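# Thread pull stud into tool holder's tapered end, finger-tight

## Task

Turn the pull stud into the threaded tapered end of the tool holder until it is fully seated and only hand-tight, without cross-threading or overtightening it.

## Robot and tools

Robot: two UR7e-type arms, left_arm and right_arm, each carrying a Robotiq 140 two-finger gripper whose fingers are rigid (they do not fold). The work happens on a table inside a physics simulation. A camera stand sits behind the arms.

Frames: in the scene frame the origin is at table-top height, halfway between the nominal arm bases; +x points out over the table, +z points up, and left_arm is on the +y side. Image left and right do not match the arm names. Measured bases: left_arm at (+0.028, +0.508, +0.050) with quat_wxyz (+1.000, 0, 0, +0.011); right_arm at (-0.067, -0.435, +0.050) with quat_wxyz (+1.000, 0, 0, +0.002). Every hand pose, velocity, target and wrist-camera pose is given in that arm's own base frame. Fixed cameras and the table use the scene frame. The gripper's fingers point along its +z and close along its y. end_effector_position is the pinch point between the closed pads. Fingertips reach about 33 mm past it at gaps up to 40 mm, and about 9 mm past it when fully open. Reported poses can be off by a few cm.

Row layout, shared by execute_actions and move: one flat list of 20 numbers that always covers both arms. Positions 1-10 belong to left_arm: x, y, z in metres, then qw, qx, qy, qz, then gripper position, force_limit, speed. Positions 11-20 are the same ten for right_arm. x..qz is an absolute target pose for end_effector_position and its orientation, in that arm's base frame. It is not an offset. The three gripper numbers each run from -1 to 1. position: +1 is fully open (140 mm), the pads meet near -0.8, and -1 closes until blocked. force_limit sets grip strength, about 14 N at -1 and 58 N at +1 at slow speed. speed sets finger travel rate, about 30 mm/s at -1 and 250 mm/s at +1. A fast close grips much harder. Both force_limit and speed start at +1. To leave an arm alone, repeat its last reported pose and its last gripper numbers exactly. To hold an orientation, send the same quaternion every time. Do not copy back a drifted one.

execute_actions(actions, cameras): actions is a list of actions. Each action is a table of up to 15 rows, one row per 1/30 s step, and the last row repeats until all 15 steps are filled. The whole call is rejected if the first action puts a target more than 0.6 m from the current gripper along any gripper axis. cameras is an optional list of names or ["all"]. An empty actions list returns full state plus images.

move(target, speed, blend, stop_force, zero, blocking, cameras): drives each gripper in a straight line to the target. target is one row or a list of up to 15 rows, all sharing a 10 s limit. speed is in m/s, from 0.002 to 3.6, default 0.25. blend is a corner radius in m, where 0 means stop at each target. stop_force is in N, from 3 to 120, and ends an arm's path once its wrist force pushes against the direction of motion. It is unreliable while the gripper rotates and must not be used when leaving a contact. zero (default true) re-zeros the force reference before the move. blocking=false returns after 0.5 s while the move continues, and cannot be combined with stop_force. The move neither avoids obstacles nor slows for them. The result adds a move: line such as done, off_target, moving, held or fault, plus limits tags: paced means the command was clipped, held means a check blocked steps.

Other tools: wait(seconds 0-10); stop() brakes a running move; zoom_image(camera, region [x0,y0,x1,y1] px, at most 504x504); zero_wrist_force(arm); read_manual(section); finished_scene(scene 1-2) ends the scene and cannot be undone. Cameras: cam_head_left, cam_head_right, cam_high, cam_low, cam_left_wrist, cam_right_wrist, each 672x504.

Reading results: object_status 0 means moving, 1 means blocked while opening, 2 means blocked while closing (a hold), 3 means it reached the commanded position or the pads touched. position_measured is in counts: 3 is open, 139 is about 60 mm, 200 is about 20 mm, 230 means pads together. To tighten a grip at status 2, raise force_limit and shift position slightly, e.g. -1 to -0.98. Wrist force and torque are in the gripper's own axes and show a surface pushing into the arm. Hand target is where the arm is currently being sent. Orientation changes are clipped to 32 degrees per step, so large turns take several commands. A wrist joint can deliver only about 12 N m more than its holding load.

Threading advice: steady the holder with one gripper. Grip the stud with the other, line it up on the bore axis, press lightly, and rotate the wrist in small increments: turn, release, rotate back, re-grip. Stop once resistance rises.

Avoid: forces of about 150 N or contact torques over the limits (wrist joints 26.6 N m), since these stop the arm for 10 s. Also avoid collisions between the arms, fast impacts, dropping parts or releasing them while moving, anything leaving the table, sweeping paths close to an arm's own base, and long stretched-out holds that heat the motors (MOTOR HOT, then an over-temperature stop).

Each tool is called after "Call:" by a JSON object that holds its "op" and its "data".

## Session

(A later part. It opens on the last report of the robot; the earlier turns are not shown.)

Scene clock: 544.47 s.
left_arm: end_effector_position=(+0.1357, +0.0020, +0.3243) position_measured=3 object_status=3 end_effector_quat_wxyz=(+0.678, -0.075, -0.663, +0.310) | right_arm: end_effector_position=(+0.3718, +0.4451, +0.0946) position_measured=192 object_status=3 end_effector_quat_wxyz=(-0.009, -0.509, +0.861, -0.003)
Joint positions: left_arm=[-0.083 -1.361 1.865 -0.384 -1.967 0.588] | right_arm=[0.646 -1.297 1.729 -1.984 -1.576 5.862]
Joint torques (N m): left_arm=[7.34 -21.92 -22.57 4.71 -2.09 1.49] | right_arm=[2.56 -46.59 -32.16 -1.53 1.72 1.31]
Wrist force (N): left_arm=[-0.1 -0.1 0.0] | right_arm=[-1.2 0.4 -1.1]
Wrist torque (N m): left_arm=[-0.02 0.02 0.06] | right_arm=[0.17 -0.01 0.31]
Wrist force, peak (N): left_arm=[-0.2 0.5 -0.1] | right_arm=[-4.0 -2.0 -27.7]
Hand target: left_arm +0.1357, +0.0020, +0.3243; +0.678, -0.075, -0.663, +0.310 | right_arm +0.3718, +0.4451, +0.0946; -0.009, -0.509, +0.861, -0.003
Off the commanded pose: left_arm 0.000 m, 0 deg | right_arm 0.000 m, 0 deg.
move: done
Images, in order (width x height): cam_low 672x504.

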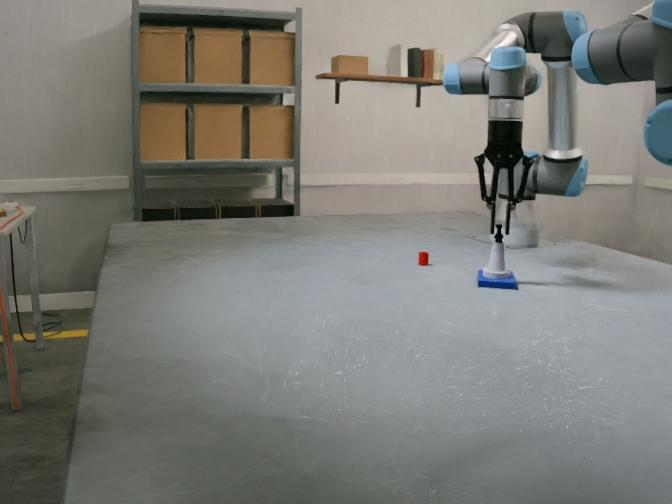

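Call:
{"op": "move", "data": {"target": [[0.1357,0.0020,0.3243,0.678,-0.075,-0.663,0.310,1,1,1,0.3718,0.4450,0.0947,0.0068,0.9937,0.1122,-0.0068,-0.5,0,-0.5],[0.1357,0.0020,0.3243,0.678,-0.075,-0.663,0.310,1,1,1,0.3718,0.4450,0.0947,-0.0034,0.3035,0.9528,-0.0090,-0.5,0,-0.5],[0.1357,0.0020,0.3243,0.678,-0.075,-0.663,0.310,1,1,1,0.3718,0.4450,0.0947,-0.0096,-0.7459,0.6661,-0.0005,-0.5,0,-0.5],[0.1357,0.0020,0.3243,0.678,-0.075,-0.663,0.310,1,1,1,0.3718,0.4450,0.0947,-0.0044,-0.9127,-0.4086,0.0085,-0.5,0,-0.5],[0.1357,0.0020,0.3243,0.678,-0.075,-0.663,0.310,1,1,1,0.3718,0.4450,0.0947,0.006,0,-1,0.0075,-0.5,0,-0.5],[0.1357,0.0020,0.3243,0.678,-0.075,-0.663,0.310,1,1,1,0.3718,0.4450,0.0939,0.006,0,-1,0.0075,-1,0,-1]], "speed": 1.1}}

Call:
{"op": "move", "data": {"target": [0.1357,0.0020,0.3243,0.678,-0.075,-0.663,0.310,1,1,1,0.3718,0.4450,0.0936,0.006,0,-1,0.0075,-1,0,-1], "speed": 0.6}}

Call:
{"op": "move", "data": {"target": [0.1357,0.0020,0.3243,0.678,-0.075,-0.663,0.310,1,1,1,0.3718,0.4450,0.0936,-0.0044,-0.9127,-0.4086,0.0085,-1,0,-1], "speed": 0.6}}

Call:
{"op": "move", "data": {"target": [0.1357,0.0020,0.3243,0.678,-0.075,-0.663,0.310,1,1,1,0.3718,0.4450,0.0935,-0.0096,-0.7459,0.6661,-0.0005,-1,0,-1], "speed": 0.6}}

Call:
{"op": "move", "data": {"target": [0.1357,0.0020,0.3243,0.678,-0.075,-0.663,0.310,1,1,1,0.3718,0.4450,0.0935,-0.0034,0.3035,0.9528,-0.0090,-1,0,-1], "speed": 0.6}}

Call:
{"op": "move", "data": {"target": [0.1357,0.0020,0.3243,0.678,-0.075,-0.663,0.310,1,1,1,0.3718,0.4450,0.0935,0.0068,0.9937,0.1122,-0.0068,-1,0,-1], "speed": 0.6}}

Scene clock: 581.23 s.
left_arm: end_effector_position=(+0.1357, +0.0020, +0.3243) position_measured=3 object_status=3 end_effector_quat_wxyz=(+0.678, -0.075, -0.663, +0.310) | right_arm: end_effector_position=(+0.3718, +0.4450, +0.0939) position_measured=211 object_status=0 end_effector_quat_wxyz=(-0.006, +0.000, +1.000, -0.007)
Joint positions: left_arm=[-0.083 -1.361 1.865 -0.384 -1.967 0.588] | right_arm=[0.645 -1.297 1.731 -1.986 -1.576 -5.638]
Joint torques (N m): left_arm=[7.47 -21.9 -23.14 4.83 -1.97 1.65] | right_arm=[2.62 -20.6 -26.77 -0.24 -2.55 -1.5]
Wrist force (N): left_arm=[-0.1 0.3 0.0] | right_arm=[0.3 1.0 -12.7]
Wrist torque (N m): left_arm=[0.07 0.02 0.07] | right_arm=[0.05 -0.04 0.19]
Wrist force, peak (N): left_arm=[-0.1 0.6 0.3] | right_arm=[0.5 1.1 -13.0]
Hand target: left_arm +0.1357, +0.0020, +0.3243; +0.678, -0.075, -0.663, +0.310 | right_arm +0.3718, +0.4450, +0.0939; -0.006, +0.000, +1.000, -0.007
Off the commanded pose: left_arm 0.000 m, 0 deg | right_arm 0.000 m, 0 deg.
move: done

Scene clock: 581.93 s.
left_arm: end_effector_position=(+0.1357, +0.0020, +0.3243) position_measured=3 object_status=3 end_effector_quat_wxyz=(+0.678, -0.075, -0.663, +0.310) | right_arm: end_effector_position=(+0.3718, +0.4450, +0.0936) position_measured=211 object_status=2 end_effector_quat_wxyz=(-0.006, +0.000, +1.000, -0.007)
Joint positions: left_arm=[-0.083 -1.361 1.865 -0.384 -1.967 0.588] | right_arm=[0.645 -1.297 1.731 -1.987 -1.576 -5.638]
Joint torques (N m): left_arm=[8.13 -22.05 -22.17 4.87 -2.05 1.55] | right_arm=[5.92 -9.58 -6.09 -2.96 -2.17 -1.39]
Wrist force (N): left_arm=[-0.2 0.2 0.0] | right_arm=[3.9 -2.0 -27.6]
Wrist torque (N m): left_arm=[0.03 0.04 0.06] | right_arm=[0.12 -0.04 0.20]
Wrist force, peak (N): left_arm=[0.1 0.2 0.4] | right_arm=[3.9 -2.0 -27.6]
Hand target: left_arm +0.1357, +0.0020, +0.3243; +0.678, -0.075, -0.663, +0.310 | right_arm +0.3718, +0.4450, +0.0936; -0.006, +0.000, +1.000, -0.007
Off the commanded pose: left_arm 0.000 m, 0 deg | right_arm 0.000 m, 0 deg.
move: done

Scene clock: 584.47 s.
left_arm: end_effector_position=(+0.1357, +0.0020, +0.3243) position_measured=3 object_status=3 end_effector_quat_wxyz=(+0.678, -0.075, -0.663, +0.310) | right_arm: end_effector_position=(+0.3718, +0.4450, +0.0936) position_measured=211 object_status=2 end_effector_quat_wxyz=(+0.004, +0.913, +0.409, -0.008)
Joint positions: left_arm=[-0.083 -1.361 1.865 -0.384 -1.967 0.588] | right_arm=[0.646 -1.297 1.731 -1.987 -1.576 -3.338]
Joint torques (N m): left_arm=[7.59 -21.33 -22.83 4.86 -2 1.5] | right_arm=[7.56 -13.83 -22.02 2.72 1.05 0.78]
Wrist force (N): left_arm=[-0.2 0.1 0.1] | right_arm=[6.1 4.5 -16.3]
Wrist torque (N m): left_arm=[0.03 0.04 0.06] | right_arm=[-0.10 0.07 0.32]
Wrist force, peak (N): left_arm=[-0.1 0.5 0.3] | right_arm=[2.5 -2.3 -35.6]
Hand target: left_arm +0.1357, +0.0020, +0.3243; +0.678, -0.075, -0.663, +0.310 | right_arm +0.3718, +0.4450, +0.0936; +0.004, +0.913, +0.409, -0.008
Off the commanded pose: left_arm 0.000 m, 0 deg | right_arm 0.000 m, 0 deg.
move: done

Scene clock: 587.00 s.
left_arm: end_effector_position=(+0.1357, +0.0020, +0.3243) position_measured=3 object_status=3 end_effector_quat_wxyz=(+0.678, -0.075, -0.663, +0.310) | right_arm: end_effector_position=(+0.3718, +0.4450, +0.0935) position_measured=211 object_status=2 end_effector_quat_wxyz=(+0.010, +0.746, -0.666, +0.001)
Joint positions: left_arm=[-0.083 -1.361 1.865 -0.384 -1.967 0.588] | right_arm=[0.645 -1.297 1.731 -1.987 -1.576 -1.038]
Joint torques (N m): left_arm=[7.59 -22.14 -22.35 4.74 -1.98 1.65] | right_arm=[6.7 -8.09 -17.81 3.48 1.12 0.69]
Wrist force (N): left_arm=[-0.2 0.1 0.1] | right_arm=[-0.5 -6.3 -26.0]
Wrist torque (N m): left_arm=[0.02 0.02 0.06] | right_arm=[0.58 -0.14 0.30]
Wrist force, peak (N): left_arm=[-0.1 0.5 0.0] | right_arm=[-0.9 -6.5 -26.3]
Hand target: left_arm +0.1357, +0.0020, +0.3243; +0.678, -0.075, -0.663, +0.310 | right_arm +0.3718, +0.4450, +0.0935; +0.010, +0.746, -0.666, +0.001
Off the commanded pose: left_arm 0.000 m, 0 deg | right_arm 0.000 m, 0 deg.
move: done

Scene clock: 589.53 s.
left_arm: end_effector_position=(+0.1357, +0.0020, +0.3243) position_measured=3 object_status=3 end_effector_quat_wxyz=(+0.678, -0.075, -0.663, +0.310) | right_arm: end_effector_position=(+0.3718, +0.4450, +0.0935) position_measured=211 object_status=2 end_effector_quat_wxyz=(-0.003, +0.303, +0.953, -0.009)
Joint positions: left_arm=[-0.083 -1.361 1.865 -0.384 -1.967 0.588] | right_arm=[0.646 -1.297 1.731 -1.987 -1.576 1.262]
Joint torques (N m): left_arm=[8.28 -21.79 -22.73 4.83 -2.04 1.54] | right_arm=[3.27 -7.34 -15.8 2.92 -0.46 0.62]
Wrist force (N): left_arm=[0.0 0.3 0.2] | right_arm=[-2.2 3.9 -30.3]
Wrist torque (N m): left_arm=[0.05 -0.01 0.06] | right_arm=[-0.02 0.00 0.31]
Wrist force, peak (N): left_arm=[-0.4 0.5 0.1] | right_arm=[-3.5 3.4 -32.5]
Hand target: left_arm +0.1357, +0.0020, +0.3243; +0.678, -0.075, -0.663, +0.310 | right_arm +0.3718, +0.4450, +0.0935; -0.003, +0.303, +0.953, -0.009
Off the commanded pose: left_arm 0.000 m, 0 deg | right_arm 0.000 m, 0 deg.
move: done

Scene clock: 592.07 s.
left_arm: end_effector_position=(+0.1357, +0.0020, +0.3243) position_measured=3 object_status=3 end_effector_quat_wxyz=(+0.678, -0.075, -0.663, +0.310) | right_arm: end_effector_position=(+0.3718, +0.4450, +0.0935) position_measured=211 object_status=2 end_effector_quat_wxyz=(+0.007, +0.994, +0.112, -0.007)
Joint positions: left_arm=[-0.083 -1.361 1.865 -0.384 -1.967 0.588] | right_arm=[0.646 -1.297 1.731 -1.987 -1.576 3.562]
Joint torques (N m): left_arm=[8.23 -21.46 -22.44 4.76 -2.02 1.52] | right_arm=[4.7 -11.06 -20.43 2.04 -0.28 0.69]
Wrist force (N): left_arm=[0.1 0.2 -0.3] | right_arm=[5.2 0.4 -23.4]
Wrist torque (N m): left_arm=[0.05 -0.02 0.06] | right_arm=[0.11 0.09 0.30]
Wrist force, peak (N): left_arm=[0.0 0.6 -0.2] | right_arm=[-2.3 4.1 -35.3]
Hand target: left_arm +0.1357, +0.0020, +0.3243; +0.678, -0.075, -0.663, +0.310 | right_arm +0.3718, +0.4450, +0.0935; +0.007, +0.994, +0.112, -0.007
Off the commanded pose: left_arm 0.000 m, 0 deg | right_arm 0.000 m, 0 deg.
move: done

Call:
{"op": "move", "data": {"target": [0.27,-0.12,0.18,0.5,0.5,-0.5,0.5,1,1,1,0.3718,0.4450,0.0944,0.0068,0.9937,0.1122,-0.0068,-1,0,-1], "speed": 0.3, "cameras": ["cam_left_wrist","cam_high"]}}

Scene clock: 620.17 s.
left_arm: end_effector_position=(+0.2522, -0.1031, +0.1995) position_measured=3 object_status=3 end_effector_quat_wxyz=(+0.540, +0.430, -0.536, +0.487) | right_arm: end_effector_position=(+0.3718, +0.4450, +0.0943) position_measured=211 object_status=2 end_effector_quat_wxyz=(+0.007, +0.994, +0.112, -0.007)
Joint positions: left_arm=[0.218 -1.342 2.197 -0.703 -2.759 0.199] | right_arm=[0.645 -1.297 1.73 -1.985 -1.576 3.562]
Joint torques (N m): left_arm=[-2.31 -16.87 -20.38 4.19 2.21 2.02] | right_arm=[-5.73 -46.11 -31.36 -0.42 1.84 1.09]
Wrist force (N): left_arm=[-0.2 1.4 -0.7] | right_arm=[2.2 0.0 -2.6]
Wrist torque (N m): left_arm=[0.06 0.09 -0.05] | right_arm=[0.16 0.01 0.32]
Wrist force, peak (N): left_arm=[0.1 3.3 0.0] | right_arm=[5.3 0.5 -24.5]
Hand target: left_arm +0.2522, -0.1031, +0.1995; +0.540, +0.430, -0.536, +0.487 | right_arm +0.3718, +0.4450, +0.0943; +0.007, +0.994, +0.112, -0.007
Off the commanded pose: left_arm 0.031 m, 10 deg | right_arm 0.000 m, 0 deg.
move: held (left_arm; a check stopped the path); limits=held
pose unreachable (left arm): on one or more control steps of this call, first in action 0 (counted from 0), this arm could not follow its commanded pose, so it was not sent that pose on those steps. It may still have moved: this result reports where it is.
cause: moving toward the commanded pose would bring two parts of the arm too close to each other (its gripper and another part of the arm, with joints 4 (wrist 1) to 6 (wrist 3) between them, 7 mm apart when it was first held).
Images, in order (width x height): cam_high 672x504, cam_left_wrist 672x504.

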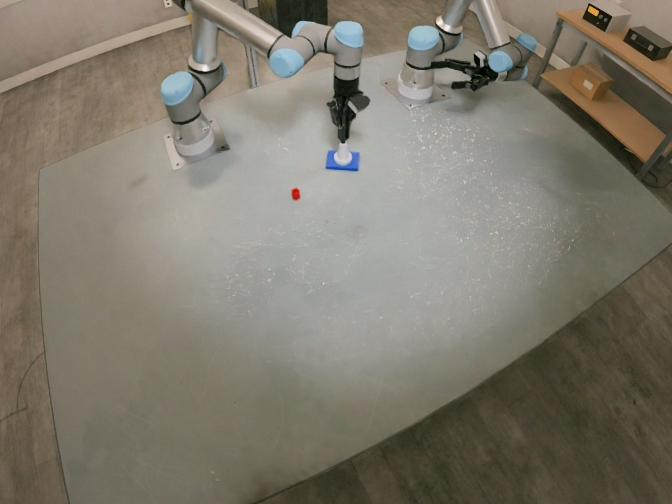

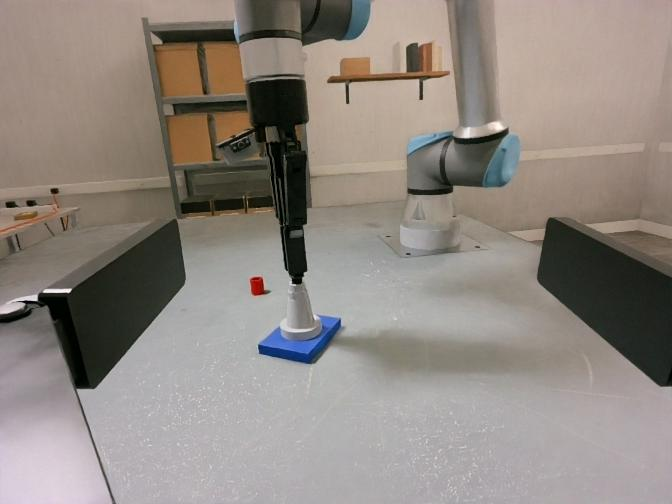

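Excellent side view.

Call:
{"op": "zoom_image", "data": {"camera": "cam_left_wrist", "region": [250, 270, 350, 370]}}

Call:
{"op": "zoom_image", "data": {"camera": "cam_left_wrist", "region": [190, 20, 440, 370]}}

Call:
{"op": "zoom_image", "data": {"camera": "cam_high", "region": [315, 50, 375, 180]}}

Scaled by 5.040 from the camera's 672x504 image, which has a finer 960x720 frame.

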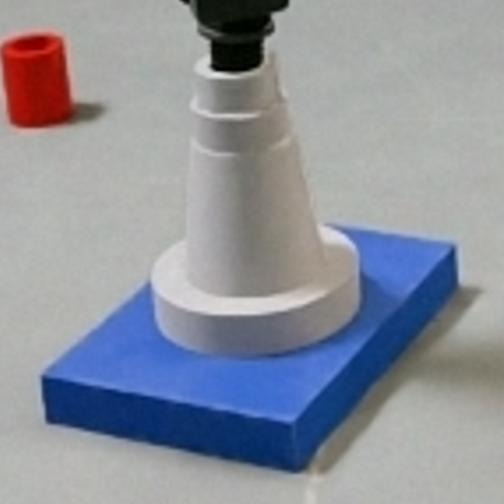

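Scaled by 1.440 from the camera's 672x504 image, which has a finer 960x720 frame.

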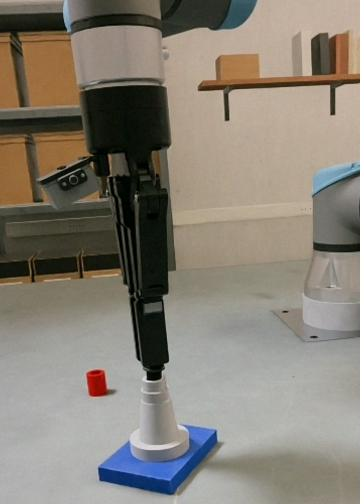

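Scaled by 3.877 from the camera's 672x504 image, which has a finer 960x720 frame.

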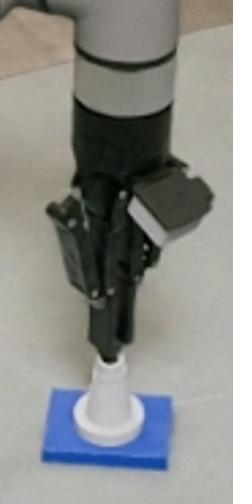

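Call:
{"op": "move", "data": {"target": [[0.2522,-0.1031,0.1995,0.540,0.430,-0.536,0.487,1,1,1,0.3726,0.4450,0.0948,-0.0034,0.3035,0.9528,-0.0090,-1,0,-1],[0.2522,-0.1031,0.1995,0.540,0.430,-0.536,0.487,1,1,1,0.3726,0.4450,0.0948,-0.0096,-0.7459,0.6661,-0.0005,-1,0,-1],[0.2522,-0.1031,0.1995,0.540,0.430,-0.536,0.487,1,1,1,0.3726,0.4450,0.0948,-0.0044,-0.9127,-0.4086,0.0085,-1,0,-1],[0.2522,-0.1031,0.1995,0.540,0.430,-0.536,0.487,1,1,1,0.3726,0.4450,0.0948,0.006,0,-1,0.0075,-1,0,-1]], "speed": 1.1, "cameras": ["cam_left_wrist"]}}

Call:
{"op": "zoom_image", "data": {"camera": "cam_left_wrist", "region": [270, 260, 330, 340]}}

Call:
{"op": "move", "data": {"target": [0.2522,-0.1031,0.1995,0.540,0.430,-0.536,0.487,1,1,1,0.3726,0.4450,0.0925,0.006,0,-1,0.0075,-1,0,-1], "speed": 0.005, "stop_force": 15}}

Scene clock: 644.40 s.
left_arm: end_effector_position=(+0.2522, -0.1031, +0.1995) position_measured=3 object_status=3 end_effector_quat_wxyz=(+0.540, +0.430, -0.536, +0.487) | right_arm: end_effector_position=(+0.3726, +0.4450, +0.0948) position_measured=211 object_status=2 end_effector_quat_wxyz=(-0.006, +0.000, +1.000, -0.007)
Joint positions: left_arm=[0.218 -1.342 2.197 -0.703 -2.758 0.199] | right_arm=[0.645 -1.297 1.728 -1.983 -1.576 -5.638]
Joint torques (N m): left_arm=[-7.02 -16.94 -20.2 -1.15 2.13 -1.39] | right_arm=[-6.11 -47.83 -17.02 -1.48 0.47 -0.75]
Wrist force (N): left_arm=[-0.2 1.5 -0.1] | right_arm=[-1.0 0.1 -1.0]
Wrist torque (N m): left_arm=[0.07 0.09 0.03] | right_arm=[0.10 -0.05 0.19]
Wrist force, peak (N): left_arm=[-0.6 2.1 -0.8] | right_arm=[2.4 0.1 -3.2]
Hand target: left_arm +0.2522, -0.1031, +0.1995; +0.540, +0.430, -0.536, +0.487 | right_arm +0.3726, +0.4450, +0.0948; -0.006, +0.000, +1.000, -0.007
Off the commanded pose: left_arm 0.000 m, 0 deg | right_arm 0.000 m, 0 deg.
move: done
Images, in order (width x height): cam_left_wrist 672x504.

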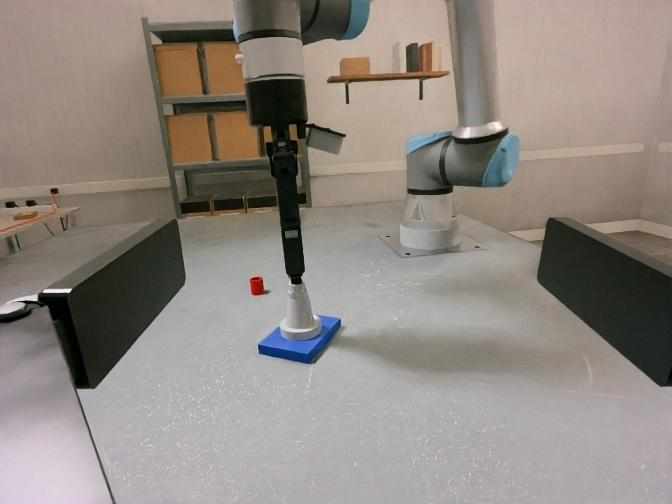

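Scaled by 6.300 from the camera's 672x504 image, which has a finer 960x720 frame.

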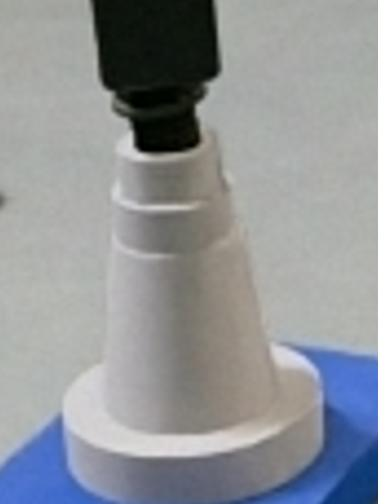

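Scene clock: 645.70 s.
left_arm: end_effector_position=(+0.2522, -0.1031, +0.1995) position_measured=3 object_status=3 end_effector_quat_wxyz=(+0.540, +0.430, -0.536, +0.487) | right_arm: end_effector_position=(+0.3726, +0.4450, +0.0939) position_measured=211 object_status=2 end_effector_quat_wxyz=(-0.006, +0.000, +1.000, -0.007)
Joint positions: left_arm=[0.218 -1.342 2.197 -0.703 -2.758 0.199] | right_arm=[0.645 -1.296 1.729 -1.986 -1.576 -5.639]
Joint torques (N m): left_arm=[-6.96 -16.8 -19.4 -1.26 1.98 -1.17] | right_arm=[-2.91 -39.09 -27.25 -1.04 -0.93 -0.79]
Wrist force (N): left_arm=[-0.3 1.7 -0.5] | right_arm=[3.5 -0.7 -16.7]
Wrist torque (N m): left_arm=[0.11 0.10 0.04] | right_arm=[0.09 -0.11 0.19]
Wrist force, peak (N): left_arm=[-0.1 2.1 -0.4] | right_arm=[5.0 -1.3 -24.3]
Hand target: left_arm +0.2522, -0.1031, +0.1995; +0.540, +0.430, -0.536, +0.487 | right_arm +0.3726, +0.4450, +0.0939; -0.006, +0.000, +1.000, -0.007
Off the commanded pose: left_arm 0.000 m, 0 deg | right_arm 0.001 m, 0 deg.
move: contact (right_arm)

Call:
{"op": "move", "data": {"target": [0.2522,-0.1031,0.1995,0.540,0.430,-0.536,0.487,1,1,1,0.3726,0.4450,0.0937,-0.0044,-0.9127,-0.4086,0.0085,-1,0,-1], "speed": 0.6}}

Call:
{"op": "move", "data": {"target": [0.2522,-0.1031,0.1995,0.540,0.430,-0.536,0.487,1,1,1,0.3726,0.4450,0.0937,-0.0096,-0.7459,0.6661,-0.0005,-1,0,-1], "speed": 0.6}}

Call:
{"op": "move", "data": {"target": [0.2522,-0.1031,0.1995,0.540,0.430,-0.536,0.487,1,1,1,0.3726,0.4450,0.0936,-0.0034,0.3035,0.9528,-0.0090,-1,0,-1], "speed": 0.6}}

Call:
{"op": "move", "data": {"target": [0.2522,-0.1031,0.1995,0.540,0.430,-0.536,0.487,1,1,1,0.3726,0.4450,0.0936,0.0068,0.9937,0.1122,-0.0068,-1,0,-1], "speed": 0.6}}

Call:
{"op": "move", "data": {"target": [0.2522,-0.1031,0.1995,0.540,0.430,-0.536,0.487,1,1,1,0.3726,0.4450,0.0936,0.0090,0.5086,-0.861,0.0034,-1,0,-1], "speed": 0.6, "cameras": ["cam_left_wrist","cam_low"]}}

Call:
{"op": "zoom_image", "data": {"camera": "cam_left_wrist", "region": [270, 260, 330, 340]}}

Call:
{"op": "zoom_image", "data": {"camera": "cam_low", "region": [475, 225, 525, 295]}}

Scene clock: 658.53 s.
left_arm: end_effector_position=(+0.2522, -0.1031, +0.1995) position_measured=3 object_status=3 end_effector_quat_wxyz=(+0.540, +0.430, -0.536, +0.487) | right_arm: end_effector_position=(+0.3726, +0.4450, +0.0937) position_measured=211 object_status=2 end_effector_quat_wxyz=(+0.004, +0.913, +0.409, -0.009)
Joint positions: left_arm=[0.218 -1.342 2.197 -0.703 -2.758 0.199] | right_arm=[0.645 -1.296 1.73 -1.986 -1.576 -3.339]
Joint torques (N m): left_arm=[-6.56 -16.86 -19.25 -0.9 1.68 -0.63] | right_arm=[3.04 -15.19 -24.98 0.58 -0.86 0.73]
Wrist force (N): left_arm=[-0.4 1.7 -0.2] | right_arm=[0.9 -0.9 -17.0]
Wrist torque (N m): left_arm=[0.13 0.13 0.04] | right_arm=[0.19 -0.04 0.32]
Wrist force, peak (N): left_arm=[-0.5 2.1 -0.5] | right_arm=[0.9 -0.5 -20.1]
Hand target: left_arm +0.2522, -0.1031, +0.1995; +0.540, +0.430, -0.536, +0.487 | right_arm +0.3726, +0.4450, +0.0937; +0.004, +0.913, +0.409, -0.008
Off the commanded pose: left_arm 0.000 m, 0 deg | right_arm 0.000 m, 0 deg.
move: done

Scene clock: 661.07 s.
left_arm: end_effector_position=(+0.2522, -0.1031, +0.1995) position_measured=3 object_status=3 end_effector_quat_wxyz=(+0.540, +0.430, -0.536, +0.487) | right_arm: end_effector_position=(+0.3726, +0.4450, +0.0937) position_measured=211 object_status=2 end_effector_quat_wxyz=(+0.010, +0.746, -0.666, +0.001)
Joint positions: left_arm=[0.218 -1.342 2.197 -0.703 -2.758 0.199] | right_arm=[0.645 -1.296 1.73 -1.986 -1.576 -1.039]
Joint torques (N m): left_arm=[-6.29 -16.19 -18.47 -0.69 1.52 -0.39] | right_arm=[4.52 -20.89 -36.49 -4.24 0.96 0.91]
Wrist force (N): left_arm=[-0.5 1.8 -0.8] | right_arm=[11.8 6.3 -4.2]
Wrist torque (N m): left_arm=[0.14 0.15 0.05] | right_arm=[0.10 -0.44 0.16]
Wrist force, peak (N): left_arm=[-0.4 2.1 -0.7] | right_arm=[0.0 1.0 -17.8]
Hand target: left_arm +0.2522, -0.1031, +0.1995; +0.540, +0.430, -0.536, +0.487 | right_arm +0.3726, +0.4450, +0.0937; +0.010, +0.746, -0.666, +0.001
Off the commanded pose: left_arm 0.000 m, 0 deg | right_arm 0.000 m, 0 deg.
move: done

Scene clock: 663.60 s.
left_arm: end_effector_position=(+0.2522, -0.1031, +0.1995) position_measured=3 object_status=3 end_effector_quat_wxyz=(+0.540, +0.430, -0.536, +0.487) | right_arm: end_effector_position=(+0.3726, +0.4450, +0.0936) position_measured=211 object_status=2 end_effector_quat_wxyz=(-0.003, +0.303, +0.953, -0.009)
Joint positions: left_arm=[0.218 -1.342 2.197 -0.703 -2.758 0.199] | right_arm=[0.645 -1.295 1.73 -1.986 -1.576 1.261]
Joint torques (N m): left_arm=[-6.26 -16.25 -18.27 -0.52 1.25 -0.26] | right_arm=[2.9 -34.74 -39.95 -2.27 -0.51 0.62]
Wrist force (N): left_arm=[-0.3 1.9 -0.4] | right_arm=[-0.6 2.7 16.2]
Wrist torque (N m): left_arm=[0.16 0.11 0.04] | right_arm=[0.08 -0.07 0.35]
Wrist force, peak (N): left_arm=[-0.6 2.0 -0.6] | right_arm=[13.5 4.1 -9.8]
Hand target: left_arm +0.2522, -0.1031, +0.1995; +0.540, +0.430, -0.536, +0.487 | right_arm +0.3726, +0.4450, +0.0936; -0.003, +0.303, +0.953, -0.009
Off the commanded pose: left_arm 0.000 m, 0 deg | right_arm 0.000 m, 0 deg.
move: done

Scene clock: 666.13 s.
left_arm: end_effector_position=(+0.2522, -0.1031, +0.1995) position_measured=3 object_status=3 end_effector_quat_wxyz=(+0.540, +0.430, -0.536, +0.487) | right_arm: end_effector_position=(+0.3726, +0.4450, +0.0937) position_measured=211 object_status=2 end_effector_quat_wxyz=(+0.007, +0.994, +0.112, -0.007)
Joint positions: left_arm=[0.218 -1.342 2.197 -0.703 -2.758 0.199] | right_arm=[0.645 -1.296 1.73 -1.986 -1.576 3.561]
Joint torques (N m): left_arm=[-5.91 -16.61 -17.73 -0.48 1.18 0.09] | right_arm=[3.62 -35.09 -42.87 -3.47 -0.33 0.73]
Wrist force (N): left_arm=[-0.3 1.7 -0.4] | right_arm=[-0.7 0.3 20.4]
Wrist torque (N m): left_arm=[0.10 0.13 0.05] | right_arm=[0.18 -0.09 0.28]
Wrist force, peak (N): left_arm=[-0.9 2.0 -0.8] | right_arm=[0.3 0.7 28.5]
Hand target: left_arm +0.2522, -0.1031, +0.1995; +0.540, +0.430, -0.536, +0.487 | right_arm +0.3726, +0.4450, +0.0936; +0.007, +0.994, +0.112, -0.007
Off the commanded pose: left_arm 0.000 m, 0 deg | right_arm 0.000 m, 0 deg.
move: done

Scene clock: 668.67 s.
left_arm: end_effector_position=(+0.2522, -0.1031, +0.1995) position_measured=3 object_status=3 end_effector_quat_wxyz=(+0.540, +0.430, -0.536, +0.487) | right_arm: end_effector_position=(+0.3726, +0.4450, +0.0937) position_measured=211 object_status=2 end_effector_quat_wxyz=(-0.009, -0.509, +0.861, -0.003)
Joint positions: left_arm=[0.218 -1.342 2.197 -0.703 -2.758 0.199] | right_arm=[0.645 -1.296 1.73 -1.986 -1.576 5.861]
Joint torques (N m): left_arm=[-5.85 -16.14 -17.98 -0.21 1.03 0.3] | right_arm=[3.53 -34.45 -41.97 -3.61 -0.65 0.62]
Wrist force (N): left_arm=[-0.4 1.6 -0.5] | right_arm=[-0.7 1.3 20.7]
Wrist torque (N m): left_arm=[0.10 0.14 0.04] | right_arm=[0.19 -0.16 0.28]
Wrist force, peak (N): left_arm=[-0.3 2.0 -1.2] | right_arm=[-0.9 0.2 28.8]
Hand target: left_arm +0.2522, -0.1031, +0.1995; +0.540, +0.430, -0.536, +0.487 | right_arm +0.3726, +0.4450, +0.0936; -0.009, -0.509, +0.861, -0.003
Off the commanded pose: left_arm 0.000 m, 0 deg | right_arm 0.000 m, 0 deg.
move: done
Images, in order (width x height): cam_low 672x504, cam_left_wrist 672x504.

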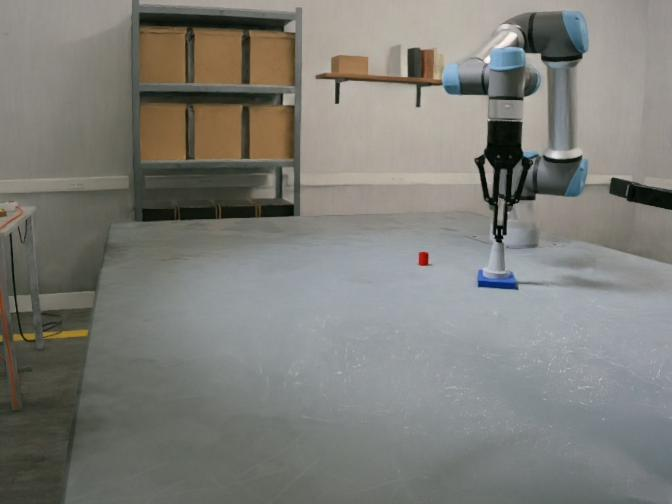

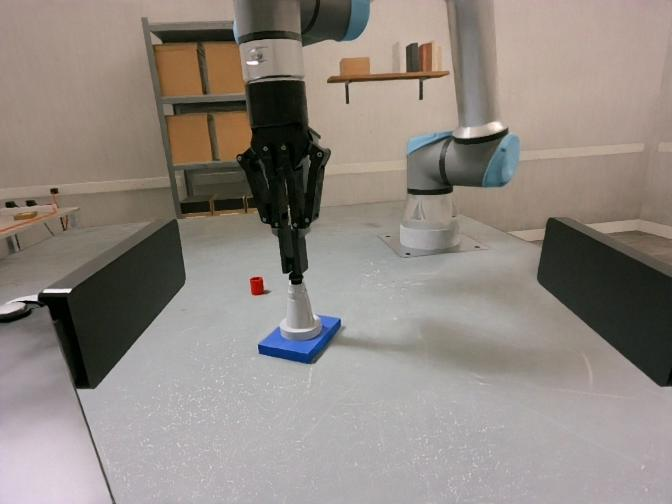

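Scaled by 6.300 from the camera's 672x504 image, which has a finer 960x720 frame.

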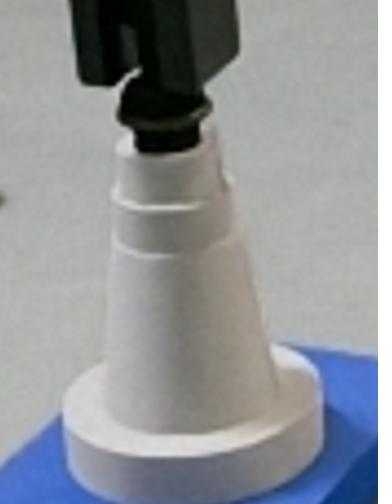

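Scaled by 7.200 from the camera's 672x504 image, which has a finer 960x720 frame.

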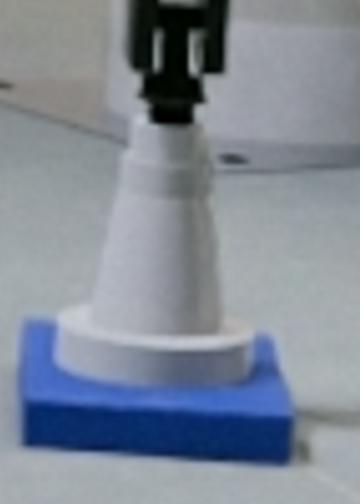

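Call:
{"op": "move", "data": {"target": [[0.2522,-0.1031,0.1995,0.540,0.430,-0.536,0.487,1,1,1,0.3726,0.4450,0.0935,0.0090,0.5086,-0.861,0.0034,-0.5,0,-0.5],[0.2522,-0.1031,0.1995,0.540,0.430,-0.536,0.487,1,1,1,0.3726,0.4450,0.0943,0.0068,0.9937,0.1122,-0.0068,-0.5,0,-0.5],[0.2522,-0.1031,0.1995,0.540,0.430,-0.536,0.487,1,1,1,0.3726,0.4450,0.0943,-0.0034,0.3035,0.9528,-0.0090,-0.5,0,-0.5],[0.2522,-0.1031,0.1995,0.540,0.430,-0.536,0.487,1,1,1,0.3726,0.4450,0.0943,-0.0096,-0.7459,0.6661,-0.0005,-0.5,0,-0.5],[0.2522,-0.1031,0.1995,0.540,0.430,-0.536,0.487,1,1,1,0.3726,0.4450,0.0943,-0.0044,-0.9127,-0.4086,0.0085,-0.5,0,-0.5],[0.2522,-0.1031,0.1995,0.540,0.430,-0.536,0.487,1,1,1,0.3726,0.4450,0.0931,0.006,0,-1,0.0075,-0.5,0,-0.5]], "speed": 1.1, "cameras": ["cam_left_wrist"]}}

Call:
{"op": "move", "data": {"target": [[0.2522,-0.1031,0.1995,0.540,0.430,-0.536,0.487,1,1,1,0.3726,0.4450,0.0931,0.006,0,-1,0.0075,-1,0,-1],[0.2522,-0.1031,0.1995,0.540,0.430,-0.536,0.487,1,1,1,0.3726,0.4450,0.0924,-0.0044,-0.9127,-0.4086,0.0085,-1,0,-1]], "speed": 0.6}}

Call:
{"op": "move", "data": {"target": [0.2522,-0.1031,0.1995,0.540,0.430,-0.536,0.487,1,1,1,0.3726,0.4450,0.0917,-0.0096,-0.7459,0.6661,-0.0005,-1,0,-1], "speed": 0.6}}

Call:
{"op": "zoom_image", "data": {"camera": "cam_left_wrist", "region": [270, 260, 330, 340]}}

Scene clock: 698.03 s.
left_arm: end_effector_position=(+0.2522, -0.1031, +0.1995) position_measured=3 object_status=3 end_effector_quat_wxyz=(+0.540, +0.430, -0.536, +0.487) | right_arm: end_effector_position=(+0.3726, +0.4450, +0.0931) position_measured=192 object_status=3 end_effector_quat_wxyz=(-0.006, +0.000, +1.000, -0.007)
Joint positions: left_arm=[0.218 -1.342 2.197 -0.703 -2.758 0.199] | right_arm=[0.645 -1.295 1.73 -1.988 -1.576 -5.638]
Joint torques (N m): left_arm=[-4.73 -17.17 -16.21 0.3 0.35 1.55] | right_arm=[-6.09 -47.72 -17.22 -1 0.41 -0.74]
Wrist force (N): left_arm=[-0.2 1.8 -0.6] | right_arm=[-0.6 0.1 -2.0]
Wrist torque (N m): left_arm=[0.12 0.10 0.04] | right_arm=[0.10 -0.14 0.19]
Wrist force, peak (N): left_arm=[-0.3 2.3 -0.6] | right_arm=[-0.7 1.3 20.3]
Hand target: left_arm +0.2522, -0.1031, +0.1995; +0.540, +0.430, -0.536, +0.487 | right_arm +0.3726, +0.4450, +0.0931; -0.006, +0.000, +1.000, -0.007
Off the commanded pose: left_arm 0.000 m, 0 deg | right_arm 0.000 m, 0 deg.
move: done
Images, in order (width x height): cam_left_wrist 672x504.

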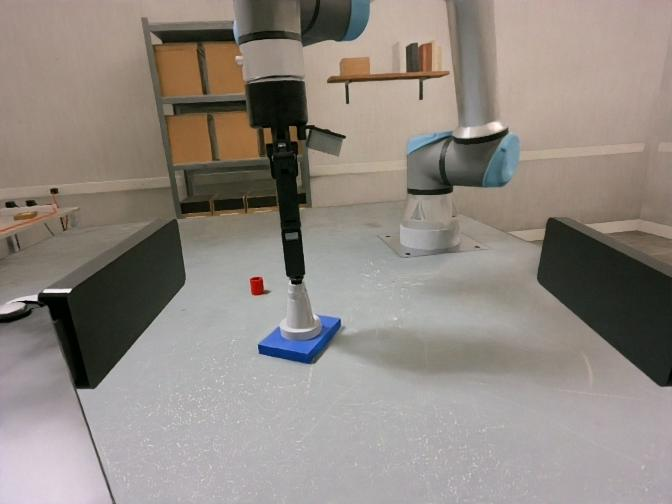

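Scene clock: 701.43 s.
left_arm: end_effector_position=(+0.2522, -0.1031, +0.1995) position_measured=3 object_status=3 end_effector_quat_wxyz=(+0.540, +0.430, -0.536, +0.487) | right_arm: end_effector_position=(+0.3726, +0.4450, +0.0924) position_measured=211 object_status=2 end_effector_quat_wxyz=(+0.004, +0.913, +0.409, -0.009)
Joint positions: left_arm=[0.218 -1.342 2.197 -0.703 -2.758 0.199] | right_arm=[0.645 -1.294 1.732 -1.989 -1.576 -3.339]
Joint torques (N m): left_arm=[-4.97 -16.96 -14.95 0.47 0 1.51] | right_arm=[0.2 -17.39 -32.45 -4.21 -0.35 0.65]
Wrist force (N): left_arm=[-0.3 1.7 -0.1] | right_arm=[-16.6 -2.3 -15.9]
Wrist torque (N m): left_arm=[0.12 0.10 0.05] | right_arm=[0.16 0.28 0.24]
Wrist force, peak (N): left_arm=[-0.6 2.2 -0.5] | right_arm=[-16.6 -2.4 -20.0]
Hand target: left_arm +0.2522, -0.1031, +0.1995; +0.540, +0.430, -0.536, +0.487 | right_arm +0.3726, +0.4450, +0.0924; +0.004, +0.913, +0.409, -0.008
Off the commanded pose: left_arm 0.000 m, 0 deg | right_arm 0.000 m, 0 deg.
move: done

Scene clock: 703.97 s.
left_arm: end_effector_position=(+0.2522, -0.1031, +0.1995) position_measured=3 object_status=3 end_effector_quat_wxyz=(+0.540, +0.430, -0.536, +0.487) | right_arm: end_effector_position=(+0.3726, +0.4450, +0.0917) position_measured=211 object_status=2 end_effector_quat_wxyz=(+0.010, +0.746, -0.666, +0.001)
Joint positions: left_arm=[0.218 -1.342 2.197 -0.703 -2.758 0.199] | right_arm=[0.645 -1.294 1.732 -1.991 -1.576 -1.039]
Joint torques (N m): left_arm=[-4.37 -16.93 -14.8 0.57 0.02 1.6] | right_arm=[4.48 -25.05 -33.99 -1.4 -0.5 0.72]
Wrist force (N): left_arm=[-0.4 1.9 -0.4] | right_arm=[-1.6 0.9 0.7]
Wrist torque (N m): left_arm=[0.16 0.13 0.04] | right_arm=[0.33 -0.14 0.31]
Wrist force, peak (N): left_arm=[-0.6 2.0 -0.8] | right_arm=[-17.5 0.1 -17.6]
Hand target: left_arm +0.2522, -0.1031, +0.1995; +0.540, +0.430, -0.536, +0.487 | right_arm +0.3726, +0.4450, +0.0917; +0.010, +0.746, -0.666, +0.001
Off the commanded pose: left_arm 0.000 m, 0 deg | right_arm 0.000 m, 0 deg.
move: done

Scaled by 6.300 from the camera's 672x504 image, which has a finer 960x720 frame.
This view is cut from an older image: the scene may have changed since it was taken.

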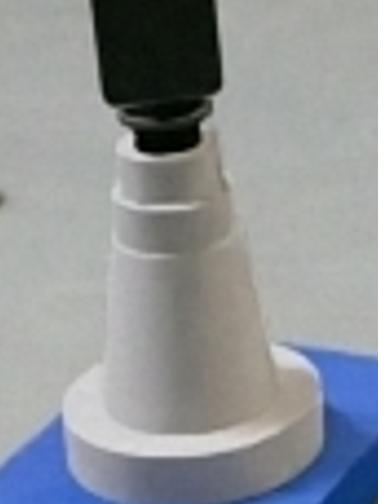

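Threading well. I'll do the rest of this cycle in one list, then unwind and do the next.

Call:
{"op": "move", "data": {"target": [[0.2522,-0.1031,0.1995,0.540,0.430,-0.536,0.487,1,1,1,0.3726,0.4450,0.0910,-0.0034,0.3035,0.9528,-0.0090,-1,0,-1],[0.2522,-0.1031,0.1995,0.540,0.430,-0.536,0.487,1,1,1,0.3726,0.4450,0.0903,0.0068,0.9937,0.1122,-0.0068,-1,0,-1]], "speed": 0.6}}

Call:
{"op": "move", "data": {"target": [0.2522,-0.1031,0.1995,0.540,0.430,-0.536,0.487,1,1,1,0.3726,0.4450,0.0896,0.0090,0.5086,-0.861,0.0034,-1,0,-1], "speed": 0.6}}

Call:
{"op": "move", "data": {"target": [[0.2522,-0.1031,0.1995,0.540,0.430,-0.536,0.487,1,1,1,0.3726,0.4450,0.0896,0.0090,0.5086,-0.861,0.0034,-0.5,0,-0.5],[0.2522,-0.1031,0.1995,0.540,0.430,-0.536,0.487,1,1,1,0.3726,0.4450,0.0904,0.0068,0.9937,0.1122,-0.0068,-0.5,0,-0.5],[0.2522,-0.1031,0.1995,0.540,0.430,-0.536,0.487,1,1,1,0.3726,0.4450,0.0904,-0.0034,0.3035,0.9528,-0.0090,-0.5,0,-0.5],[0.2522,-0.1031,0.1995,0.540,0.430,-0.536,0.487,1,1,1,0.3726,0.4450,0.0904,-0.0096,-0.7459,0.6661,-0.0005,-0.5,0,-0.5],[0.2522,-0.1031,0.1995,0.540,0.430,-0.536,0.487,1,1,1,0.3726,0.4450,0.0904,-0.0044,-0.9127,-0.4086,0.0085,-0.5,0,-0.5],[0.2522,-0.1031,0.1995,0.540,0.430,-0.536,0.487,1,1,1,0.3726,0.4450,0.0894,0.006,0,-1,0.0075,-0.5,0,-0.5]], "speed": 1.1, "cameras": ["cam_left_wrist"]}}

Call:
{"op": "zoom_image", "data": {"camera": "cam_left_wrist", "region": [270, 260, 330, 340]}}

Call:
{"op": "move", "data": {"target": [[0.2522,-0.1031,0.1995,0.540,0.430,-0.536,0.487,1,1,1,0.3726,0.4450,0.0894,0.006,0,-1,0.0075,-1,0,-1],[0.2522,-0.1031,0.1995,0.540,0.430,-0.536,0.487,1,1,1,0.3726,0.4450,0.0887,-0.0044,-0.9127,-0.4086,0.0085,-1,0,-1]], "speed": 0.6}}

Call:
{"op": "move", "data": {"target": [0.2522,-0.1031,0.1995,0.540,0.430,-0.536,0.487,1,1,1,0.3726,0.4450,0.0880,-0.0096,-0.7459,0.6661,-0.0005,-1,0,-1], "speed": 0.6}}

Scene clock: 725.27 s.
left_arm: end_effector_position=(+0.2522, -0.1031, +0.1995) position_measured=3 object_status=3 end_effector_quat_wxyz=(+0.540, +0.430, -0.536, +0.487) | right_arm: end_effector_position=(+0.3726, +0.4450, +0.0903) position_measured=211 object_status=2 end_effector_quat_wxyz=(+0.007, +0.994, +0.112, -0.007)
Joint positions: left_arm=[0.218 -1.342 2.197 -0.703 -2.758 0.199] | right_arm=[0.645 -1.292 1.735 -1.995 -1.576 3.561]
Joint torques (N m): left_arm=[-3.88 -16.71 -14.47 1.09 -0.54 1.56] | right_arm=[0.87 -31.08 -41.11 -3.72 -1.76 0.7]
Wrist force (N): left_arm=[-0.4 1.7 -0.4] | right_arm=[-7.2 -0.6 10.9]
Wrist torque (N m): left_arm=[0.12 0.13 0.05] | right_arm=[0.35 0.10 0.29]
Wrist force, peak (N): left_arm=[-0.6 2.1 -0.7] | right_arm=[-5.4 -0.4 14.1]
Hand target: left_arm +0.2522, -0.1031, +0.1995; +0.540, +0.430, -0.536, +0.487 | right_arm +0.3726, +0.4450, +0.0903; +0.007, +0.994, +0.112, -0.007
Off the commanded pose: left_arm 0.000 m, 0 deg | right_arm 0.000 m, 0 deg.
move: done

Scene clock: 727.80 s.
left_arm: end_effector_position=(+0.2522, -0.1031, +0.1995) position_measured=3 object_status=3 end_effector_quat_wxyz=(+0.540, +0.430, -0.536, +0.487) | right_arm: end_effector_position=(+0.3726, +0.4450, +0.0896) position_measured=211 object_status=2 end_effector_quat_wxyz=(-0.009, -0.509, +0.861, -0.003)
Joint positions: left_arm=[0.218 -1.342 2.197 -0.703 -2.758 0.199] | right_arm=[0.645 -1.291 1.736 -1.996 -1.576 5.861]
Joint torques (N m): left_arm=[-4.28 -16.72 -13.35 1.15 -0.75 1.55] | right_arm=[2.56 -33.46 -41.11 -2.94 -1.1 0.63]
Wrist force (N): left_arm=[-0.2 1.8 -0.4] | right_arm=[-2.3 2.4 16.9]
Wrist torque (N m): left_arm=[0.13 0.07 0.04] | right_arm=[0.17 -0.14 0.30]
Wrist force, peak (N): left_arm=[-0.9 1.9 -0.6] | right_arm=[-3.3 0.9 21.1]
Hand target: left_arm +0.2522, -0.1031, +0.1995; +0.540, +0.430, -0.536, +0.487 | right_arm +0.3726, +0.4450, +0.0896; -0.009, -0.509, +0.861, -0.003
Off the commanded pose: left_arm 0.000 m, 0 deg | right_arm 0.000 m, 0 deg.
move: done

Scene clock: 736.57 s.
left_arm: end_effector_position=(+0.2522, -0.1031, +0.1995) position_measured=3 object_status=3 end_effector_quat_wxyz=(+0.540, +0.430, -0.536, +0.487) | right_arm: end_effector_position=(+0.3726, +0.4450, +0.0894) position_measured=192 object_status=3 end_effector_quat_wxyz=(-0.006, +0.000, +1.000, -0.007)
Joint positions: left_arm=[0.218 -1.342 2.197 -0.703 -2.758 0.199] | right_arm=[0.645 -1.291 1.736 -1.997 -1.576 -5.638]
Joint torques (N m): left_arm=[-2.89 -16.45 -12.81 1.62 -1.36 1.52] | right_arm=[-6.12 -48.16 -17.69 -1.24 0.22 -0.69]
Wrist force (N): left_arm=[-0.6 1.6 -0.7] | right_arm=[-0.8 0.4 -2.3]
Wrist torque (N m): left_arm=[0.10 0.17 0.04] | right_arm=[0.14 -0.09 0.19]
Wrist force, peak (N): left_arm=[-0.6 2.2 -0.6] | right_arm=[-2.3 2.5 16.4]
Hand target: left_arm +0.2522, -0.1031, +0.1995; +0.540, +0.430, -0.536, +0.487 | right_arm +0.3726, +0.4450, +0.0894; -0.006, +0.000, +1.000, -0.007
Off the commanded pose: left_arm 0.000 m, 0 deg | right_arm 0.000 m, 0 deg.
move: done
Images, in order (width x height): cam_left_wrist 672x504.

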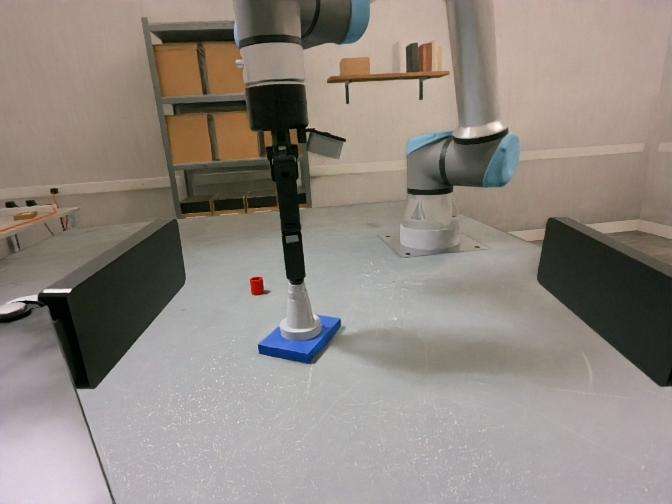

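Scaled by 6.300 from the camera's 672x504 image, which has a finer 960x720 frame.

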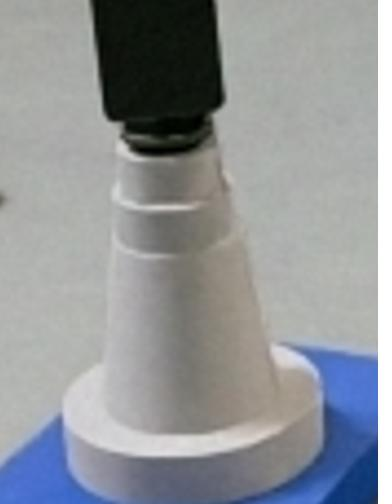

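Scene clock: 739.97 s.
left_arm: end_effector_position=(+0.2522, -0.1031, +0.1995) position_measured=3 object_status=3 end_effector_quat_wxyz=(+0.540, +0.430, -0.536, +0.487) | right_arm: end_effector_position=(+0.3726, +0.4450, +0.0887) position_measured=211 object_status=2 end_effector_quat_wxyz=(+0.004, +0.913, +0.409, -0.009)
Joint positions: left_arm=[0.218 -1.342 2.197 -0.703 -2.758 0.199] | right_arm=[0.645 -1.291 1.737 -1.999 -1.576 -3.339]
Joint torques (N m): left_arm=[-3.13 -16.22 -12.39 1.81 -1.55 1.62] | right_arm=[1.02 -17.58 -34.56 -4.83 -0.4 0.74]
Wrist force (N): left_arm=[0.0 1.8 -0.3] | right_arm=[-19.6 -2.1 -16.0]
Wrist torque (N m): left_arm=[0.12 0.06 0.04] | right_arm=[0.28 0.36 0.24]
Wrist force, peak (N): left_arm=[-0.5 2.1 -0.7] | right_arm=[-20.3 -6.9 -17.9]
Hand target: left_arm +0.2522, -0.1031, +0.1995; +0.540, +0.430, -0.536, +0.487 | right_arm +0.3726, +0.4450, +0.0887; +0.004, +0.913, +0.409, -0.008
Off the commanded pose: left_arm 0.000 m, 0 deg | right_arm 0.000 m, 0 deg.
move: done

Scene clock: 742.50 s.
left_arm: end_effector_position=(+0.2522, -0.1031, +0.1995) position_measured=3 object_status=3 end_effector_quat_wxyz=(+0.540, +0.430, -0.536, +0.487) | right_arm: end_effector_position=(+0.3726, +0.4450, +0.0880) position_measured=211 object_status=2 end_effector_quat_wxyz=(+0.010, +0.746, -0.666, +0.001)
Joint positions: left_arm=[0.218 -1.342 2.197 -0.703 -2.758 0.199] | right_arm=[0.645 -1.29 1.738 -2 -1.576 -1.039]
Joint torques (N m): left_arm=[-2.36 -16.75 -11.89 1.99 -1.61 1.61] | right_arm=[3.94 -25.8 -34.27 -1.6 -0.67 0.64]
Wrist force (N): left_arm=[-0.3 1.7 -0.3] | right_arm=[-2.0 1.9 2.3]
Wrist torque (N m): left_arm=[0.12 0.11 0.05] | right_arm=[0.38 -0.15 0.32]
Wrist force, peak (N): left_arm=[-0.7 1.9 -0.8] | right_arm=[-20.2 0.5 -17.7]
Hand target: left_arm +0.2522, -0.1031, +0.1995; +0.540, +0.430, -0.536, +0.487 | right_arm +0.3726, +0.4450, +0.0880; +0.010, +0.746, -0.666, +0.001
Off the commanded pose: left_arm 0.000 m, 0 deg | right_arm 0.000 m, 0 deg.
move: done

Call:
{"op": "move", "data": {"target": [0.2522,-0.1031,0.1995,0.540,0.430,-0.536,0.487,1,1,1,0.3726,0.4450,0.0873,-0.0034,0.3035,0.9528,-0.0090,-1,0,-1], "speed": 0.6}}

Call:
{"op": "move", "data": {"target": [0.2522,-0.1031,0.1995,0.540,0.430,-0.536,0.487,1,1,1,0.3726,0.4450,0.0868,0.0068,0.9937,0.1122,-0.0068,-1,0,-1], "speed": 0.6}}

Call:
{"op": "move", "data": {"target": [0.2522,-0.1031,0.1995,0.540,0.430,-0.536,0.487,1,1,1,0.3726,0.4450,0.0864,0.0090,0.5086,-0.861,0.0034,-1,0,-1], "speed": 0.6, "cameras": ["cam_left_wrist"]}}

Call:
{"op": "zoom_image", "data": {"camera": "cam_left_wrist", "region": [270, 260, 330, 340]}}

Scene clock: 753.83 s.
left_arm: end_effector_position=(+0.2522, -0.1031, +0.1995) position_measured=3 object_status=3 end_effector_quat_wxyz=(+0.540, +0.430, -0.536, +0.487) | right_arm: end_effector_position=(+0.3726, +0.4450, +0.0873) position_measured=211 object_status=2 end_effector_quat_wxyz=(-0.003, +0.303, +0.953, -0.009)
Joint positions: left_arm=[0.218 -1.342 2.197 -0.703 -2.758 0.199] | right_arm=[0.645 -1.289 1.739 -2.002 -1.576 1.261]
Joint torques (N m): left_arm=[-2.21 -16.56 -10.6 2.24 -1.52 1.54] | right_arm=[4.04 -29.47 -36.4 -1.52 0.11 0.74]
Wrist force (N): left_arm=[-0.4 1.9 -0.8] | right_arm=[-1.7 2.5 8.4]
Wrist torque (N m): left_arm=[0.16 0.14 0.05] | right_arm=[0.09 -0.04 0.34]
Wrist force, peak (N): left_arm=[-0.5 2.1 -0.6] | right_arm=[-1.0 2.9 10.5]
Hand target: left_arm +0.2522, -0.1031, +0.1995; +0.540, +0.430, -0.536, +0.487 | right_arm +0.3726, +0.4450, +0.0873; -0.003, +0.303, +0.953, -0.009
Off the commanded pose: left_arm 0.000 m, 0 deg | right_arm 0.000 m, 0 deg.
move: done

Scene clock: 756.37 s.
left_arm: end_effector_position=(+0.2522, -0.1031, +0.1995) position_measured=3 object_status=3 end_effector_quat_wxyz=(+0.540, +0.430, -0.536, +0.487) | right_arm: end_effector_position=(+0.3726, +0.4450, +0.0868) position_measured=211 object_status=2 end_effector_quat_wxyz=(+0.007, +0.994, +0.112, -0.007)
Joint positions: left_arm=[0.218 -1.342 2.197 -0.703 -2.758 0.199] | right_arm=[0.645 -1.289 1.74 -2.003 -1.576 3.561]
Joint torques (N m): left_arm=[-2.08 -17.41 -11.23 2.29 -1.58 1.54] | right_arm=[7.04 -23.45 -31.58 -0.84 0.7 0.85]
Wrist force (N): left_arm=[-0.3 1.8 -0.4] | right_arm=[0.2 3.3 -4.3]
Wrist torque (N m): left_arm=[0.14 0.11 0.04] | right_arm=[0.49 0.00 0.12]
Wrist force, peak (N): left_arm=[-0.4 2.0 -0.6] | right_arm=[-8.4 -11.9 -2.9]
Hand target: left_arm +0.2522, -0.1031, +0.1995; +0.540, +0.430, -0.536, +0.487 | right_arm +0.3726, +0.4450, +0.0868; +0.007, +0.994, +0.112, -0.007
Off the commanded pose: left_arm 0.000 m, 0 deg | right_arm 0.000 m, 0 deg.
move: done

Scene clock: 758.90 s.
left_arm: end_effector_position=(+0.2522, -0.1031, +0.1995) position_measured=3 object_status=3 end_effector_quat_wxyz=(+0.540, +0.430, -0.536, +0.487) | right_arm: end_effector_position=(+0.3726, +0.4450, +0.0864) position_measured=211 object_status=2 end_effector_quat_wxyz=(-0.009, -0.509, +0.861, -0.003)
Joint positions: left_arm=[0.218 -1.342 2.197 -0.703 -2.758 0.199] | right_arm=[0.645 -1.288 1.74 -2.004 -1.576 5.861]
Joint torques (N m): left_arm=[-1.94 -16.54 -11.52 2.51 -1.58 1.71] | right_arm=[0.03 -23.56 -35.18 -2.83 -2.1 0.88]
Wrist force (N): left_arm=[-0.1 1.6 -0.3] | right_arm=[2.3 8.9 -3.3]
Wrist torque (N m): left_arm=[0.10 0.06 0.04] | right_arm=[0.40 -0.11 0.11]
Wrist force, peak (N): left_arm=[-0.2 2.2 -0.5] | right_arm=[7.5 17.7 -3.5]
Hand target: left_arm +0.2522, -0.1031, +0.1995; +0.540, +0.430, -0.536, +0.487 | right_arm +0.3726, +0.4450, +0.0864; -0.009, -0.509, +0.861, -0.003
Off the commanded pose: left_arm 0.000 m, 0 deg | right_arm 0.000 m, 0 deg.
move: done
Images, in order (width x height): cam_left_wrist 672x504.

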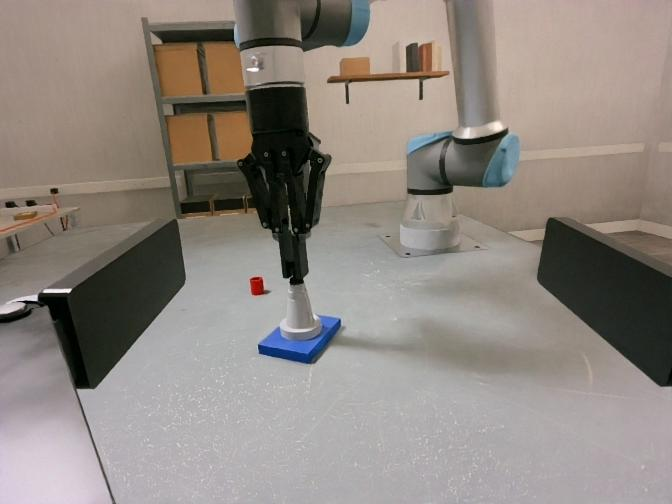

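Scaled by 6.300 from the camera's 672x504 image, which has a finer 960x720 frame.

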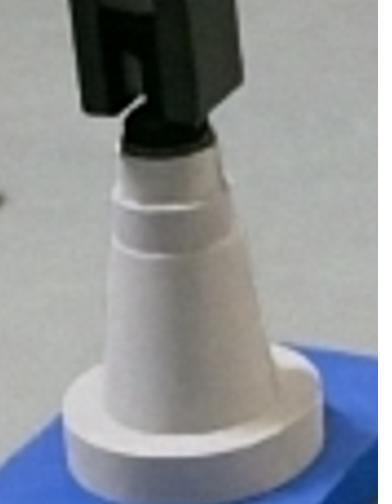

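Call:
{"op": "move", "data": {"target": [[0.2522,-0.1031,0.1995,0.540,0.430,-0.536,0.487,1,1,1,0.3726,0.4450,0.0864,0.0090,0.5086,-0.861,0.0034,-0.5,0,-0.5],[0.2522,-0.1031,0.1995,0.540,0.430,-0.536,0.487,1,1,1,0.3726,0.4450,0.0868,0.0068,0.9937,0.1122,-0.0068,-0.5,0,-0.5],[0.2522,-0.1031,0.1995,0.540,0.430,-0.536,0.487,1,1,1,0.3726,0.4450,0.0868,0.0068,0.9937,0.1122,-0.0068,-1,1,-1]], "speed": 1.1}}

Call:
{"op": "move", "data": {"target": [0.2522,-0.1031,0.1995,0.540,0.430,-0.536,0.487,1,1,1,0.3726,0.4450,0.0867,0.0090,0.9254,-0.3788,0.0,-1,1,-1], "speed": 0.2}}

Call:
{"op": "move", "data": {"target": [0.2522,-0.1031,0.1995,0.540,0.430,-0.536,0.487,1,1,1,0.3726,0.4450,0.0867,0.0090,0.7705,-0.6374,0.002,-1,1,-1], "speed": 0.2}}

Scene clock: 772.33 s.
left_arm: end_effector_position=(+0.2522, -0.1031, +0.1995) position_measured=3 object_status=3 end_effector_quat_wxyz=(+0.540, +0.430, -0.536, +0.487) | right_arm: end_effector_position=(+0.3726, +0.4450, +0.0868) position_measured=213 object_status=0 end_effector_quat_wxyz=(+0.007, +0.994, +0.112, -0.007)
Joint positions: left_arm=[0.218 -1.342 2.197 -0.703 -2.758 0.199] | right_arm=[0.645 -1.289 1.74 -2.003 -1.576 3.561]
Joint torques (N m): left_arm=[-1.06 -16.71 -11.35 2.96 -1.71 1.5] | right_arm=[3.86 -42.85 -18.62 -2.6 -1.41 -1.41]
Wrist force (N): left_arm=[-0.1 1.6 -0.5] | right_arm=[-3.0 3.8 -11.7]
Wrist torque (N m): left_arm=[0.11 0.08 0.04] | right_arm=[0.40 -0.18 0.18]
Wrist force, peak (N): left_arm=[-0.3 2.1 -0.7] | right_arm=[-3.0 3.8 -11.7]
Hand target: left_arm +0.2522, -0.1031, +0.1995; +0.540, +0.430, -0.536, +0.487 | right_arm +0.3726, +0.4450, +0.0868; +0.007, +0.994, +0.112, -0.007
Off the commanded pose: left_arm 0.000 m, 0 deg | right_arm 0.000 m, 0 deg.
move: done

Scene clock: 775.30 s.
left_arm: end_effector_position=(+0.2522, -0.1031, +0.1995) position_measured=3 object_status=3 end_effector_quat_wxyz=(+0.540, +0.430, -0.536, +0.487) | right_arm: end_effector_position=(+0.3726, +0.4450, +0.0867) position_measured=213 object_status=2 end_effector_quat_wxyz=(+0.009, +0.925, -0.379, +0.000)
Joint positions: left_arm=[0.218 -1.342 2.197 -0.703 -2.758 0.199] | right_arm=[0.647 -1.29 1.742 -2.008 -1.58 4.566]
Joint torques (N m): left_arm=[-0.46 -16.62 -10.75 2.96 -1.71 1.59] | right_arm=[10.02 -27.02 -35.95 -8.43 1.36 0.57]
Wrist force (N): left_arm=[-0.4 1.8 -0.3] | right_arm=[9.3 16.8 -4.3]
Wrist torque (N m): left_arm=[0.13 0.15 0.05] | right_arm=[0.27 -0.55 -0.01]
Wrist force, peak (N): left_arm=[-0.2 2.1 -0.7] | right_arm=[9.0 18.0 -5.1]
Hand target: left_arm +0.2522, -0.1031, +0.1995; +0.540, +0.430, -0.536, +0.487 | right_arm +0.3726, +0.4450, +0.0867; +0.009, +0.925, -0.379, +0.000
Off the commanded pose: left_arm 0.000 m, 0 deg | right_arm 0.000 m, 0 deg.
move: done

Scene clock: 777.27 s.
left_arm: end_effector_position=(+0.2522, -0.1031, +0.1995) position_measured=3 object_status=3 end_effector_quat_wxyz=(+0.540, +0.430, -0.536, +0.487) | right_arm: end_effector_position=(+0.3726, +0.4450, +0.0867) position_measured=213 object_status=2 end_effector_quat_wxyz=(+0.009, +0.771, -0.637, +0.002)
Joint positions: left_arm=[0.218 -1.342 2.197 -0.703 -2.758 0.199] | right_arm=[0.646 -1.289 1.741 -2.006 -1.579 5.17]
Joint torques (N m): left_arm=[-1.38 -17.72 -11.34 3.05 -1.58 1.65] | right_arm=[4.31 -23.9 -39.69 -6.34 -2.87 0.68]
Wrist force (N): left_arm=[-0.2 1.6 -0.6] | right_arm=[6.2 17.3 -3.3]
Wrist torque (N m): left_arm=[0.09 0.08 0.04] | right_arm=[0.24 -0.46 0.01]
Wrist force, peak (N): left_arm=[-0.6 2.0 -0.6] | right_arm=[9.9 18.4 -5.9]
Hand target: left_arm +0.2522, -0.1031, +0.1995; +0.540, +0.430, -0.536, +0.487 | right_arm +0.3726, +0.4450, +0.0867; +0.009, +0.770, -0.637, +0.002
Off the commanded pose: left_arm 0.000 m, 0 deg | right_arm 0.000 m, 0 deg.
move: done


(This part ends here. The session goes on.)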